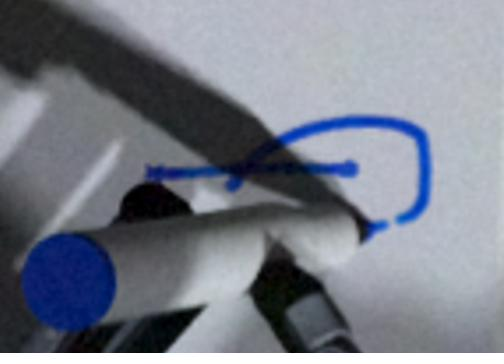

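{"name": "move", "arguments": {"target": [[0,0,0,0,0,0,0,0,0,0,0,0,0,-0.5,0.00314,-0.00885,0.00783,0,0,0,1,1,-0.45,-0.5,0.275,-1,0.3,-0.95],[0,0,0,0,0,0,0,0,0,0,0,0,0,-0.5,0.00744,-0.01584,0.01699,0,0,0,1,1,-0.45,-0.5,0.275,-1,0.3,-0.95],[0,0,0,0,0,0,0,0,0,0,0,0,0,-0.5,0.0124,-0.02112,0.02757,0,0,0,1,1,-0.45,-0.5,0.275,-1,0.3,-0.95],[0,0,0,0,0,0,0,0,0,0,0,0,0,-0.5,0.01645,-0.02129,0.03624,0,0,0,1,1,-0.45,-0.5,0.275,-1,0.3,-0.95],[0,0,0,0,0,0,0,0,0,0,0,0,0,-0.5,0.019,-0.01913,0.04171,0,0,0,1,1,-0.45,-0.5,0.275,-1,0.3,-0.95],[0,0,0,0,0,0,0,0,0,0,0,0,0,-0.5,0.01977,-0.01291,0.04339,0,0,0,1,1,-0.45,-0.5,0.275,-1,0.3,-0.95],[0,0,0,0,0,0,0,0,0,0,0,0,0,-0.5,0.01939,-0.00219,0.04265,0,0,0,1,1,-0.45,-0.5,0.275,-1,0.3,-0.95],[0,0,0,0,0,0,0,0,0,0,0,0,0,-0.5,0.0178,0.00934,0.0393,0,0,0,1,1,-0.45,-0.5,0.275,-1,0.3,-0.95],[0,0,0,0,0,0,0,0,0,0,0,0,0,-0.5,0.01583,0.01717,0.03514,0,0,0,1,1,-0.45,-0.5,0.275,-1,0.3,-0.95],[0,0,0,0,0,0,0,0,0,0,0,0,0,-0.5,0.00509,0.04028,0.0123,0,0,0,1,1,-0.45,-0.5,0.275,-1,0.3,-0.95],[0,0,0,0,0,0,0,0,0,0,0,0,0,-0.5,0.00356,0.03953,0.00902,0,0,0,1,1,-0.45,-0.5,0.275,-1,0.3,-0.95],[0,0,0,0,0,0,0,0,0,0,0,0,0,-0.5,0.0177,0.0091,0.0391,0,0,0,1,1,-0.45,-0.5,0.275,-1,0.3,-0.95],[0,0,0,0,0,0,0,0,0,0,0,0,0,-0.5,0.01858,0.00316,0.04094,0,0,0,1,1,-0.45,-0.5,0.275,-1,0.3,-0.95],[0,0,0,0,0,0,0,0,0,0,0,0,0,-0.5,0.00265,0.03743,0.00707,0,0,0,1,1,-0.45,-0.5,0.275,-1,0.3,-0.95],[0,0,0,0,0,0,0,0,0,0,0,0,0,-0.5,0.00175,0.03533,0.00512,0,0,0,1,1,-0.45,-0.5,0.275,-1,0.3,-0.95]], "speed": 0.055, "blend": [0.001,0.002,0.001,0.001,0.0005,0.001,0.002,0.001,0.0005,0.0005,0.0005,0.0005,0.0005,0.0005,0]}}

Scene clock: 208.03 s.
left_arm: end_effector_position=(-0.2489, +0.0781, +0.3805) hand_measured=(+1.000, +1.000, +1.000, +1.000, +1.000, +1.000) hand_load_n=(-0.5, +0.0, +0.0, +0.0, +0.0, +0.0) hand_stopped_by=(target, target, target, target, target, target) hand_force_limit=0.00 hand_speed=-0.50 end_effector_quat_wxyz=(-0.152, -0.109, +0.959, -0.212) | right_arm: end_effector_position=(+0.4017, -0.0227, +0.0554) hand_measured=(+1.000, +1.000, -0.056, -0.118, +0.278, -1.000) hand_load_n=(-0.5, +0.0, +5.5, +5.0, +7.0, -1.0) hand_stopped_by=(target, target, force, force, target, target) hand_force_limit=0.30 hand_speed=-0.95 end_effector_quat_wxyz=(-0.226, +0.765, +0.357, +0.487)
Joint positions: left_arm=[1.72 -1.686 -1.287 1.835 -1.256 2.997] | right_arm=[0.704 -1.128 1.878 -0.308 1.426 -4.782]
Joint torques (N m): left_arm=[-7.52 13.86 23.35 -3.73 -1.57 -0.67] | right_arm=[-8.33 -42.45 -5.04 -2.86 -1.74 -2.56]
Wrist force (N): left_arm=[-0.2 -0.1 -0.4] | right_arm=[-0.9 -0.9 -0.2]
Wrist torque (N m): left_arm=[-0.01 0.01 0.05] | right_arm=[-0.08 0.00 -0.07]
Wrist force, peak (N): left_arm=[-0.6 -0.6 -0.4] | right_arm=[-1.0 -1.7 0.0]
Hand target: left_arm -0.2489, +0.0781, +0.3805; -0.152, -0.109, +0.959, -0.212 | right_arm +0.4017, -0.0228, +0.0554; -0.226, +0.765, +0.357, +0.487
Off the commanded pose: left_arm 0.000 m, 0 deg | right_arm 0.000 m, 0 deg.
move: done

{"name": "move", "arguments": {"target": [[0,0,0,0,0,0,0,0,0,0,0,0,0,-0.5,0.01755,-0.03777,0.03732,0,0,0,1,1,-0.45,-0.5,0.275,-1,0.3,-0.95],[0,0,0,0,0,0,0,0,0,0,0,0,0,-0.5,0.01775,-0.04224,0.03771,0,0,0,1,1,-0.45,-0.5,0.275,-1,0.3,-0.95],[0,0,0,0,0,0,0,0,0,0,0,0,0,-0.5,-0.00096,-0.00199,-0.00206,0,0,0,1,1,-0.45,-0.5,0.275,-1,0.3,-0.95],[0,0,0,0,0,0,0,0,0,0,0,0,0,-0.5,-0.00186,-0.00409,-0.00401,0,0,0,1,1,-0.45,-0.5,0.275,-1,0.3,-0.95],[0,0,0,0,0,0,0,0,0,0,0,0,0,-0.5,0.01773,-0.04626,0.03766,0,0,0,1,1,-0.45,-0.5,0.275,-1,0.3,-0.95],[0,0,0,0,0,0,0,0,0,0,0,0,0,-0.5,0.01745,-0.04971,0.03705,0,0,0,1,1,-0.45,-0.5,0.275,-1,0.3,-0.95],[0,0,0,0,0,0,0,0,0,0,0,0,0,-0.5,-0.00277,-0.0062,-0.00596,0,0,0,1,1,-0.45,-0.5,0.275,-1,0.3,-0.95],[0,0,0,0,0,0,0,0,0,0,0,0,0,-0.5,-0.00367,-0.0083,-0.00791,0,0,0,1,1,-0.45,-0.5,0.275,-1,0.3,-0.95],[0,0,0,0,0,0,0,0,0,0,0,0,0,-0.5,0.01697,-0.05272,0.03599,0,0,0,1,1,-0.45,-0.5,0.275,-1,0.3,-0.95],[0,0,0,0,0,0,0,0,0,0,0,0,0,-0.5,0.01596,-0.0546,0.03382,0,0,0,1,1,-0.45,-0.5,0.275,-1,0.3,-0.95],[0,0,0,0,0,0,0,0,0,0,0,0,0,-0.5,-0.00453,-0.01052,-0.00974,0,0,0,1,1,-0.45,-0.5,0.275,-1,0.3,-0.95],[0,0,0,0,0,0,0,0,0,0,0,0,0,-0.5,-0.00527,-0.01296,-0.01136,0,0,0,1,1,-0.45,-0.5,0.275,-1,0.3,-0.95],[0,0,0,0,0,0,0,0,0,0,0,0,0,-0.5,0.01458,-0.05568,0.03087,0,0,0,1,1,-0.45,-0.5,0.275,-1,0.3,-0.95],[0,0,0,0,0,0,0,0,0,0,0,0,0,-0.5,0.01289,-0.05586,0.02724,0,0,0,1,1,-0.45,-0.5,0.275,-1,0.3,-0.95],[0,0,0,0,0,0,0,0,0,0,0,0,0,-0.5,-0.00603,-0.01516,-0.01298,0,0,0,1,1,-0.45,-0.5,0.275,-1,0.3,-0.95]], "speed": 0.065, "blend": [0.0005,0.0005,0.0005,0.0005,0.0005,0.0005,0.0005,0.0005,0.0005,0.0005,0.0005,0.0005,0.0005,0.0005,0]}}

Scene clock: 215.13 s.
left_arm: end_effector_position=(-0.2489, +0.0781, +0.3805) hand_measured=(+1.000, +1.000, +1.000, +1.000, +1.000, +1.000) hand_load_n=(+0.0, +0.0, +0.0, +0.0, +0.0, +0.0) hand_stopped_by=(target, target, target, target, target, target) hand_force_limit=0.00 hand_speed=-0.50 end_effector_quat_wxyz=(-0.152, -0.109, +0.959, -0.212) | right_arm: end_effector_position=(+0.3892, -0.0234, +0.0554) hand_measured=(+1.000, +1.000, -0.056, -0.118, +0.278, -1.000) hand_load_n=(+0.0, +0.0, +5.5, +5.0, +6.5, -0.5) hand_stopped_by=(target, target, force, force, target, target) hand_force_limit=0.30 hand_speed=-0.95 end_effector_quat_wxyz=(-0.226, +0.765, +0.357, +0.487)
Joint positions: left_arm=[1.72 -1.686 -1.287 1.835 -1.256 2.997] | right_arm=[0.722 -1.142 1.9 -0.317 1.443 -4.774]
Joint torques (N m): left_arm=[-6.92 13.3 22.98 -3.81 -1.54 -0.73] | right_arm=[-8.56 -42.14 -5.75 -3.38 -1.8 -2.59]
Wrist force (N): left_arm=[-0.3 -0.2 -0.3] | right_arm=[-1.2 -0.8 -0.1]
Wrist torque (N m): left_arm=[-0.03 0.02 0.05] | right_arm=[-0.07 0.02 -0.08]
Wrist force, peak (N): left_arm=[-0.4 -0.3 -0.7] | right_arm=[-1.1 -1.8 0.6]
Hand target: left_arm -0.2489, +0.0781, +0.3805; -0.152, -0.109, +0.959, -0.212 | right_arm +0.3892, -0.0235, +0.0554; -0.226, +0.765, +0.357, +0.487
Off the commanded pose: left_arm 0.000 m, 0 deg | right_arm 0.000 m, 0 deg.
move: done

{"name": "move", "arguments": {"target": [[0,0,0,0,0,0,0,0,0,0,0,0,0,-0.5,-0.001,-0.00232,-0.00137,0,0,0,1,1,-0.45,-0.5,0.275,-1,0.3,-0.95],[0,0,0,0,0,0,0,0,0,0,0,0,0,-0.5,0.01671,-0.04042,0.03628,0,0,0,1,1,-0.45,-0.5,0.275,-1,0.3,-0.95],[0,0,0,0,0,0,0,0,0,0,0,0,0,-0.5,0.01381,-0.03801,0.03009,0,0,0,1,1,-0.45,-0.5,0.275,-1,0.3,-0.95],[0,0,0,0,0,0,0,0,0,0,0,0,0,-0.5,0.00045,-0.00926,0.00168,0,0,0,1,1,-0.45,-0.5,0.275,-1,0.3,-0.95],[0,0,0,0,0,0,0,0,0,0,0,0,0,-0.5,0.00314,-0.01843,0.00739,0,0,0,1,1,-0.45,-0.5,0.275,-1,0.3,-0.95],[0,0,0,0,0,0,0,0,0,0,0,0,0,-0.5,0.00986,-0.03333,0.02167,0,0,0,1,1,-0.45,-0.5,0.275,-1,0.3,-0.95],[0,0,0,0,0,0,0,0,0,0,0,0,0,-0.5,0.00707,-0.02913,0.01573,0,0,0,1,1,-0.45,-0.5,0.275,-1,0.3,-0.95],[0,0,0,0,0,0,0,0,0,0,0,0,0,-0.5,0.00343,-0.02041,0.00801,0,0,0,1,1,-0.45,-0.5,0.275,-1,0.3,-0.95],[0,0,0,0,0,0,0,0,0,0,0,0,0,-0.5,0.00022,-0.01035,0.00119,0,0,0,1,1,-0.45,-0.5,0.275,-1,0.3,-0.95],[0,0,0,0,0,0,0,0,0,0,0,0,0,-0.5,-0.00155,-0.00226,-0.00255,0,0,0,1,1,-0.45,-0.5,0.275,-1,0.3,-0.95],[0,0,0,0,0,0,0,0,0,0,0,0,0,-0.5,0.02897,-0.00219,-0.01686,0,0,0,1,1,-0.45,-0.5,0.275,-1,0.3,-0.95],[0,0,0,0,0,0,0,0,0,0,0,0,0,-0.5,0.00102,-0.17066,-0.17456,0,0,0,1,1,-0.45,-0.5,0.275,-1,0.3,-0.95]], "speed": [0.06,0.06,0.06,0.06,0.06,0.06,0.06,0.06,0.06,0.06,0.1,0.25], "blend": [0.0005,0.0005,0.0005,0.0005,0.0005,0.0005,0.0005,0.001,0.001,0,0.005,0], "cameras": ["cam_above"]}}

{"name": "zoom_image", "arguments": {"camera": "cam_above", "region": [325, 205, 535, 365]}}

Scene clock: 220.23 s.
left_arm: end_effector_position=(-0.2489, +0.0781, +0.3805) hand_measured=(+1.000, +1.000, +1.000, +1.000, +1.000, +1.000) hand_load_n=(+0.0, +0.0, +0.0, +0.0, +0.0, -0.5) hand_stopped_by=(target, target, target, target, target, target) hand_force_limit=0.00 hand_speed=-0.50 end_effector_quat_wxyz=(-0.152, -0.109, +0.959, -0.212) | right_arm: end_effector_position=(+0.2499, -0.0301, +0.1002) hand_measured=(+1.000, +1.000, -0.056, -0.118, +0.278, -1.000) hand_load_n=(+0.0, +0.0, +5.5, +4.5, +6.5, -0.5) hand_stopped_by=(target, target, force, force, target, target) hand_force_limit=0.30 hand_speed=-0.95 end_effector_quat_wxyz=(-0.226, +0.765, +0.357, +0.487)
Joint positions: left_arm=[1.72 -1.686 -1.287 1.835 -1.256 2.997] | right_arm=[0.984 -1.336 2.032 -0.257 1.68 -4.662]
Joint torques (N m): left_arm=[-7.76 14.39 22.95 -3.81 -1.53 -0.69] | right_arm=[6.94 -35.31 -6.97 2.42 1.3 1.97]
Wrist force (N): left_arm=[0.0 0.0 -0.3] | right_arm=[-1.5 -1.1 0.3]
Wrist torque (N m): left_arm=[0.01 -0.01 0.05] | right_arm=[-0.13 0.02 -0.20]
Wrist force, peak (N): left_arm=[-0.5 -0.3 -0.5] | right_arm=[-1.7 -2.1 -1.0]
Hand target: left_arm -0.2489, +0.0781, +0.3805; -0.152, -0.109, +0.959, -0.212 | right_arm +0.2499, -0.0301, +0.1002; -0.226, +0.765, +0.357, +0.487
Off the commanded pose: left_arm 0.000 m, 0 deg | right_arm 0.000 m, 0 deg.
move: done
Images, in order (width x height): cam_above 896x504.

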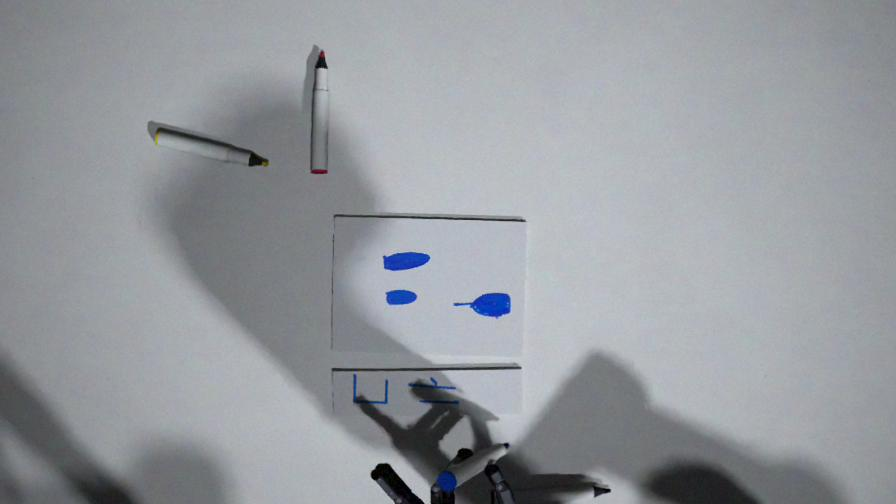

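Scaled by 2.400 from the camera's 896x504 image, which has a finer 1280x720 frame.

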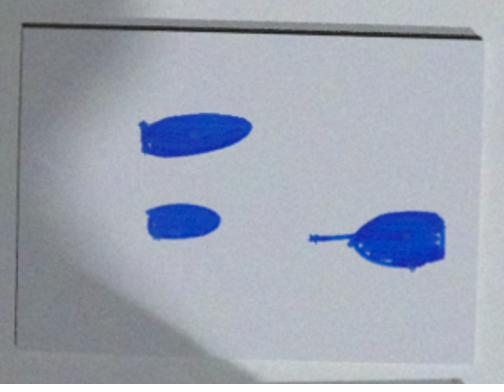

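{"name": "zoom_image", "arguments": {"camera": "cam_above", "region": [445, 280, 525, 330]}}

{"name": "zoom_image", "arguments": {"camera": "cam_above", "region": [375, 240, 445, 310]}}

Scaled by 6.300 from the camera's 896x504 image, which has a finer 1280x720 frame.

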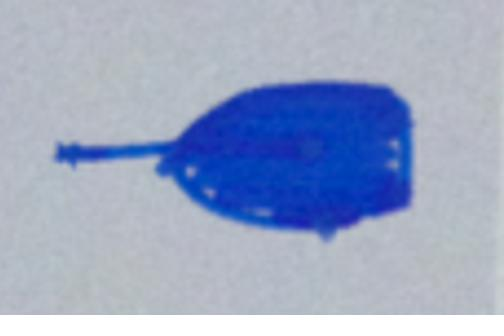

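Scaled by 7.200 from the camera's 896x504 image, which has a finer 1280x720 frame.

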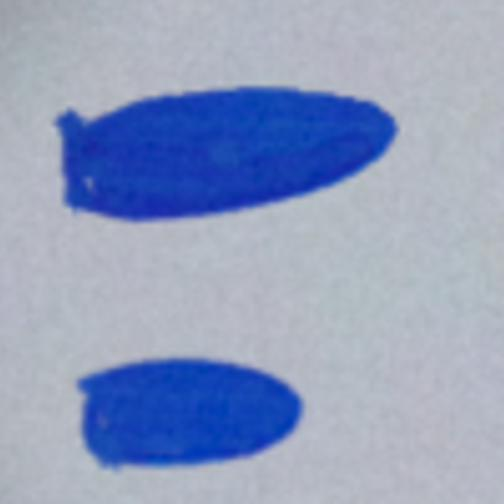

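{"name": "move", "arguments": {"target": [0,0,0,0,0,0,0,0,0,0,0,0,0,-0.5,0.01402,0.18462,0.18436,0,0,0,1,1,-0.45,-0.5,0.275,-1,0.3,-0.95], "speed": 0.25}}

{"name": "move", "arguments": {"target": [[0,0,0,0,0,0,0,0,0,0,0,0,0,-0.5,-0.00906,-0.00002,0.00425,0,0,0,1,1,-0.45,-0.5,0.275,-1,0.3,-0.95],[0,0,0,0,0,0,0,0,0,0,0,0,0,-0.5,-0.01585,-0.01692,-0.01037,0,0,0,1,1,-0.45,-0.5,0.275,-1,0.3,-0.95],[0,0,0,0,0,0,0,0,0,0,0,0,0,-0.5,-0.01703,-0.01798,-0.0129,0,0,0,1,1,-0.45,-0.5,0.275,-1,0.3,-0.95],[0,0,0,0,0,0,0,0,0,0,0,0,0,-0.5,-0.01509,-0.02688,-0.0088,0,0,0,1,1,-0.45,-0.5,0.275,-1,0.3,-0.95],[0,0,0,0,0,0,0,0,0,0,0,0,0,-0.5,-0.01213,-0.03662,-0.00254,0,0,0,1,1,-0.45,-0.5,0.275,-1,0.3,-0.95],[0,0,0,0,0,0,0,0,0,0,0,0,0,-0.5,-0.00839,-0.04557,0.00541,0,0,0,1,1,-0.45,-0.5,0.275,-1,0.3,-0.95],[0,0,0,0,0,0,0,0,0,0,0,0,0,-0.5,-0.00399,-0.05279,0.01479,0,0,0,1,1,-0.45,-0.5,0.275,-1,0.3,-0.95],[0,0,0,0,0,0,0,0,0,0,0,0,0,-0.5,0.00082,-0.05773,0.02504,0,0,0,1,1,-0.45,-0.5,0.275,-1,0.3,-0.95],[0,0,0,0,0,0,0,0,0,0,0,0,0,-0.5,0.00487,-0.0579,0.03371,0,0,0,1,1,-0.45,-0.5,0.275,-1,0.3,-0.95],[0,0,0,0,0,0,0,0,0,0,0,0,0,-0.5,0.0065,-0.05218,0.03722,0,0,0,1,1,-0.45,-0.5,0.275,-1,0.3,-0.95],[0,0,0,0,0,0,0,0,0,0,0,0,0,-0.5,0.00517,-0.05089,0.03439,0,0,0,1,1,-0.45,-0.5,0.275,-1,0.3,-0.95],[0,0,0,0,0,0,0,0,0,0,0,0,0,-0.5,0.00194,-0.05159,0.02747,0,0,0,1,1,-0.45,-0.5,0.275,-1,0.3,-0.95],[0,0,0,0,0,0,0,0,0,0,0,0,0,-0.5,-0.00152,-0.04887,0.02009,0,0,0,1,1,-0.45,-0.5,0.275,-1,0.3,-0.95],[0,0,0,0,0,0,0,0,0,0,0,0,0,-0.5,-0.00461,-0.04494,0.01352,0,0,0,1,1,-0.45,-0.5,0.275,-1,0.3,-0.95],[0,0,0,0,0,0,0,0,0,0,0,0,0,-0.5,-0.00918,-0.03891,0.00376,0,0,0,1,1,-0.45,-0.5,0.275,-1,0.3,-0.95]], "speed": 0.04, "blend": [0,0.001,0,0.001,0.002,0.002,0.002,0.001,0.0005,0.0005,0.001,0.001,0.002,0.002,0]}}

Scene clock: 227.33 s.
left_arm: end_effector_position=(-0.2489, +0.0781, +0.3805) hand_measured=(+1.000, +1.000, +1.000, +1.000, +1.000, +1.000) hand_load_n=(+0.0, +0.0, +0.0, +0.0, +0.0, +0.0) hand_stopped_by=(target, target, target, target, target, target) hand_force_limit=0.00 hand_speed=-0.50 end_effector_quat_wxyz=(-0.152, -0.109, +0.959, -0.212) | right_arm: end_effector_position=(+0.4014, -0.0219, +0.0611) hand_measured=(+1.000, +1.000, -0.056, -0.118, +0.278, -1.000) hand_load_n=(+0.0, +0.0, +5.5, +4.5, +6.5, +0.0) hand_stopped_by=(target, target, force, force, target, target) hand_force_limit=0.30 hand_speed=-0.95 end_effector_quat_wxyz=(-0.226, +0.765, +0.357, +0.487)
Joint positions: left_arm=[1.72 -1.686 -1.287 1.835 -1.256 2.997] | right_arm=[0.706 -1.137 1.872 -0.293 1.428 -4.781]
Joint torques (N m): left_arm=[-7.65 14.22 22.99 -3.78 -1.41 -0.66] | right_arm=[-8.01 -28.88 -26.93 2.38 -1.66 -2.61]
Wrist force (N): left_arm=[-0.2 0.0 -0.3] | right_arm=[-1.6 -0.8 0.0]
Wrist torque (N m): left_arm=[0.00 0.01 0.04] | right_arm=[-0.09 0.03 -0.07]
Wrist force, peak (N): left_arm=[-0.5 -0.3 -0.7] | right_arm=[-1.7 -2.2 -0.9]
Hand target: left_arm -0.2489, +0.0781, +0.3805; -0.152, -0.109, +0.959, -0.212 | right_arm +0.4015, -0.0219, +0.0611; -0.226, +0.765, +0.357, +0.487
Off the commanded pose: left_arm 0.000 m, 0 deg | right_arm 0.000 m, 0 deg.
move: done

Scene clock: 230.70 s.
left_arm: end_effector_position=(-0.2489, +0.0781, +0.3805) hand_measured=(+1.000, +1.000, +1.000, +1.000, +1.000, +1.000) hand_load_n=(+0.0, +0.0, +0.0, +0.0, +0.0, +0.0) hand_stopped_by=(target, target, target, target, target, target) hand_force_limit=0.00 hand_speed=-0.50 end_effector_quat_wxyz=(-0.152, -0.109, +0.959, -0.212) | right_arm: end_effector_position=(+0.3834, -0.0070, +0.0551) hand_measured=(+1.000, +1.000, -0.056, -0.118, +0.278, -1.000) hand_load_n=(+0.0, +0.0, +6.0, +3.5, +6.5, +0.0) hand_stopped_by=(target, target, force, force, target, target) hand_force_limit=0.30 hand_speed=-0.95 end_effector_quat_wxyz=(-0.226, +0.765, +0.357, +0.487)
Joint positions: left_arm=[1.72 -1.686 -1.287 1.835 -1.256 2.997] | right_arm=[0.76 -1.12 1.866 -0.306 1.477 -4.758]
Joint torques (N m): left_arm=[-7.64 13.76 23.22 -3.84 -1.48 -0.59] | right_arm=[-7.72 -43.22 -6.71 -3.18 -1.68 -2.51]
Wrist force (N): left_arm=[-0.3 -0.5 -0.3] | right_arm=[-1.2 -1.2 -0.1]
Wrist torque (N m): left_arm=[-0.07 0.02 0.06] | right_arm=[-0.12 0.01 -0.08]
Wrist force, peak (N): left_arm=[0.0 0.0 -0.8] | right_arm=[-1.3 -1.5 0.0]
Hand target: left_arm -0.2489, +0.0781, +0.3805; -0.152, -0.109, +0.959, -0.212 | right_arm +0.3834, -0.0071, +0.0551; -0.226, +0.765, +0.357, +0.487
Off the commanded pose: left_arm 0.000 m, 0 deg | right_arm 0.000 m, 0 deg.
move: done; blend cut to 0.0009 m at target 2

{"name": "move", "arguments": {"target": [[0,0,0,0,0,0,0,0,0,0,0,0,0,-0.5,0.01511,0.00003,-0.00709,0,0,0,1,1,-0.45,-0.5,0.275,-1,0.3,-0.95],[0,0,0,0,0,0,0,0,0,0,0,0,0,-0.5,0.08031,-0.10733,0.14594,0,0,0,1,1,-0.45,-0.5,0.275,-1,0.3,-0.95],[0,0,0,0,0,0,0,0,0,0,0,0,0,-0.5,0.07094,-0.10735,0.15034,0,0,0,1,1,-0.45,-0.5,0.275,-1,0.3,-0.95],[0,0,0,0,0,0,0,0,0,0,0,0,0,-0.5,0.06644,-0.11904,0.14064,0,0,0,1,1,-0.45,-0.5,0.275,-1,0.3,-0.95],[0,0,0,0,0,0,0,0,0,0,0,0,0,-0.5,0.06516,-0.11989,0.1379,0,0,0,1,1,-0.45,-0.5,0.275,-1,0.3,-0.95],[0,0,0,0,0,0,0,0,0,0,0,0,0,-0.5,0.0633,-0.11724,0.13394,0,0,0,1,1,-0.45,-0.5,0.275,-1,0.3,-0.95],[0,0,0,0,0,0,0,0,0,0,0,0,0,-0.5,0.06075,-0.11266,0.12852,0,0,0,1,1,-0.45,-0.5,0.275,-1,0.3,-0.95],[0,0,0,0,0,0,0,0,0,0,0,0,0,-0.5,0.05701,-0.10371,0.12057,0,0,0,1,1,-0.45,-0.5,0.275,-1,0.3,-0.95],[0,0,0,0,0,0,0,0,0,0,0,0,0,-0.5,0.05382,-0.09459,0.11379,0,0,0,1,1,-0.45,-0.5,0.275,-1,0.3,-0.95],[0,0,0,0,0,0,0,0,0,0,0,0,0,-0.5,0.05201,-0.08686,0.10996,0,0,0,1,1,-0.45,-0.5,0.275,-1,0.3,-0.95],[0,0,0,0,0,0,0,0,0,0,0,0,0,-0.5,0.08223,-0.08679,0.09579,0,0,0,1,1,-0.45,-0.5,0.275,-1,0.3,-0.95],[0,0,0,0,0,0,0,0,0,0,0,0,0,-0.5,0.01149,-0.17788,-0.15341,0,0,0,1,1,-0.45,-0.5,0.275,-1,0.3,-0.95]], "speed": [0.1,0.25,0.03,0.05,0.05,0.05,0.05,0.05,0.05,0.05,0.1,0.25], "blend": [0.004,0,0,0,0.0005,0.001,0.001,0.002,0.002,0,0.005,0], "cameras": ["cam_above"]}}

{"name": "zoom_image", "arguments": {"camera": "cam_above", "region": [375, 240, 525, 330]}}

Scene clock: 236.83 s.
left_arm: end_effector_position=(-0.2489, +0.0781, +0.3805) hand_measured=(+1.000, +1.000, +1.000, +1.000, +1.000, +1.000) hand_load_n=(+0.0, +0.0, +0.0, +0.0, +0.0, +0.0) hand_stopped_by=(target, target, target, target, target, target) hand_force_limit=0.00 hand_speed=-0.50 end_effector_quat_wxyz=(-0.152, -0.109, +0.959, -0.212) | right_arm: end_effector_position=(+0.2500, +0.0001, +0.1002) hand_measured=(+1.000, +1.000, -0.056, -0.118, +0.278, -1.000) hand_load_n=(+0.0, +0.0, +5.5, +3.5, +6.0, +0.0) hand_stopped_by=(target, target, force, force, target, target) hand_force_limit=0.30 hand_speed=-0.95 end_effector_quat_wxyz=(-0.226, +0.765, +0.357, +0.487)
Joint positions: left_arm=[1.72 -1.686 -1.287 1.835 -1.256 2.997] | right_arm=[1.027 -1.273 1.947 -0.232 1.718 -4.644]
Joint torques (N m): left_arm=[-7.34 13.97 23.14 -3.8 -1.48 -0.69] | right_arm=[8.09 -38.34 -7.65 2.09 1.19 2.13]
Wrist force (N): left_arm=[-0.3 -0.3 -0.4] | right_arm=[-1.6 -1.1 0.1]
Wrist torque (N m): left_arm=[-0.03 0.02 0.05] | right_arm=[-0.12 0.02 -0.19]
Wrist force, peak (N): left_arm=[-0.5 -0.1 -0.6] | right_arm=[-2.0 -1.6 -1.1]
Hand target: left_arm -0.2489, +0.0781, +0.3805; -0.152, -0.109, +0.959, -0.212 | right_arm +0.2499, +0.0000, +0.1002; -0.226, +0.765, +0.357, +0.487
Off the commanded pose: left_arm 0.000 m, 0 deg | right_arm 0.000 m, 0 deg.
move: done
Images, in order (width x height): cam_above 896x504.

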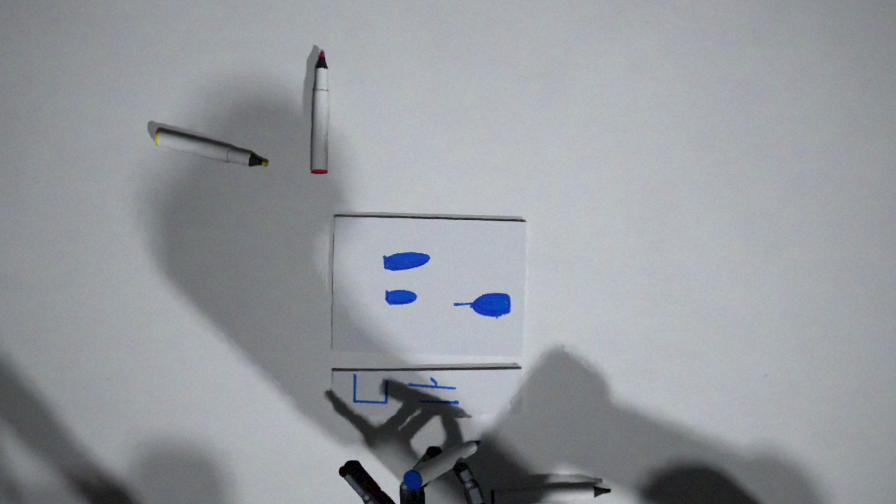

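Scaled by 3.360 from the camera's 896x504 image, which has a finer 1280x720 frame.

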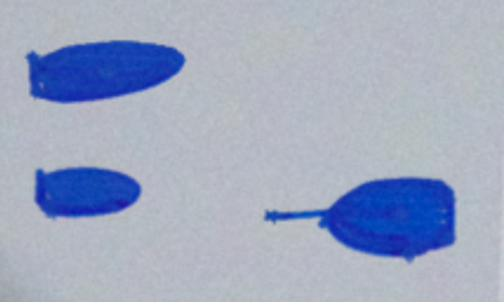

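{"name": "move", "arguments": {"target": [0,0,0,0,0,0,0,0,0,0,0,0,0,-0.5,0.05337,0.31266,-0.12045,0,0,0.5,1,1,-0.45,-0.5,0.275,-1,0.3,-0.95], "speed": 0.35, "cameras": ["cam_above","cam_low","cam_right_wrist"]}}

Scene clock: 244.53 s.
left_arm: end_effector_position=(-0.2489, +0.0781, +0.3805) hand_measured=(+1.000, +1.000, +1.000, +1.000, +1.000, +1.000) hand_load_n=(+0.0, -0.5, +0.0, +0.0, +0.0, +0.0) hand_stopped_by=(target, target, target, target, target, target) hand_force_limit=0.00 hand_speed=-0.50 end_effector_quat_wxyz=(-0.152, -0.109, +0.959, -0.212) | right_arm: end_effector_position=(+0.3601, -0.1604, +0.1600) hand_measured=(+1.000, +1.000, -0.056, -0.118, +0.278, -1.000) hand_load_n=(+0.0, +0.0, +6.0, +3.5, +6.0, +0.0) hand_stopped_by=(target, target, force, force, target, target) hand_force_limit=0.30 hand_speed=-0.95 end_effector_quat_wxyz=(-0.504, +0.793, -0.288, +0.184)
Joint positions: left_arm=[1.72 -1.686 -1.287 1.835 -1.256 2.997] | right_arm=[0.198 -1.551 2.031 0.056 0.977 -3.464]
Joint torques (N m): left_arm=[-7.49 14.23 23.08 -3.75 -1.42 -0.55] | right_arm=[-7.43 -12.87 -29.09 3.01 -2.04 1.92]
Wrist force (N): left_arm=[0.0 0.0 -0.6] | right_arm=[0.1 0.4 0.3]
Wrist torque (N m): left_arm=[0.01 -0.02 0.06] | right_arm=[0.08 -0.11 -0.06]
Wrist force, peak (N): left_arm=[-0.3 -0.3 -0.7] | right_arm=[-2.0 -1.6 0.1]
Hand target: left_arm -0.2489, +0.0781, +0.3805; -0.152, -0.109, +0.959, -0.212 | right_arm +0.3601, -0.1604, +0.1600; -0.504, +0.793, -0.288, +0.184
Off the commanded pose: left_arm 0.000 m, 0 deg | right_arm 0.000 m, 0 deg.
move: done
Images, in order (width x height): cam_low 896x504, cam_above 896x504, cam_right_wrist 672x504.

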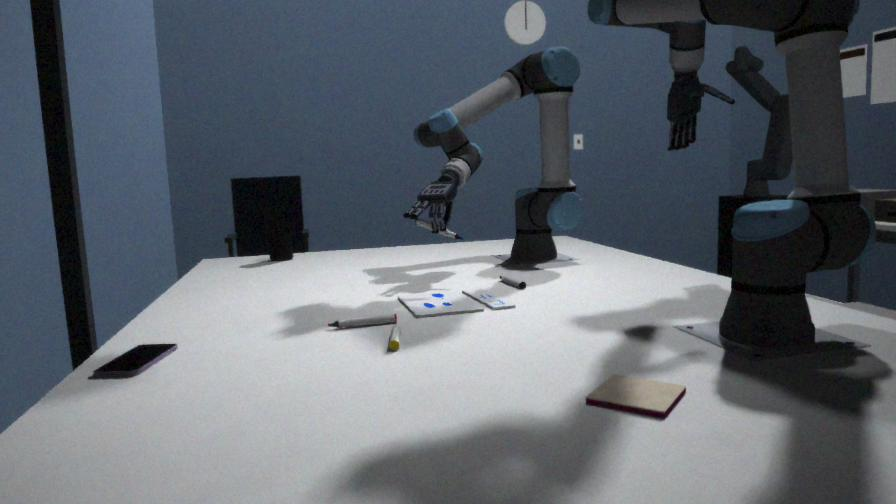

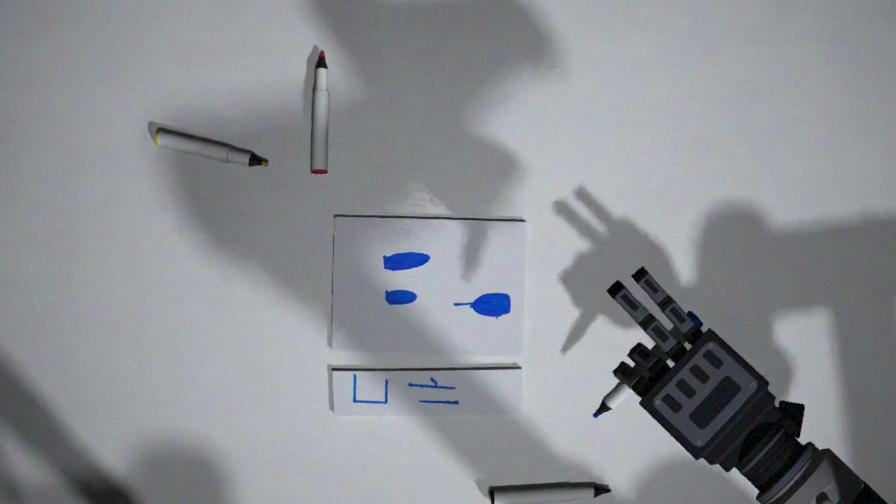

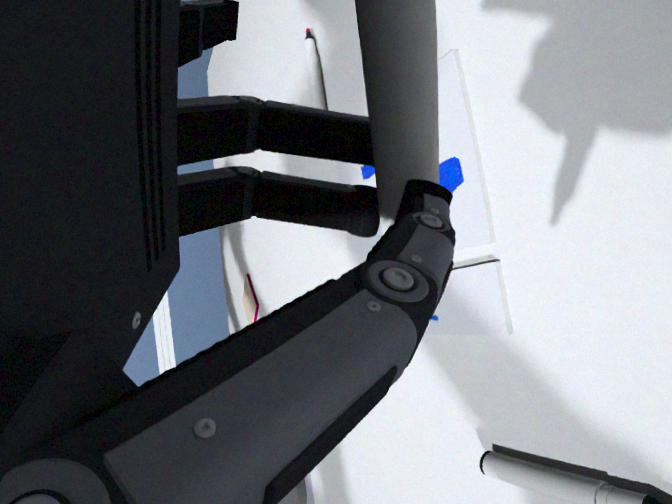

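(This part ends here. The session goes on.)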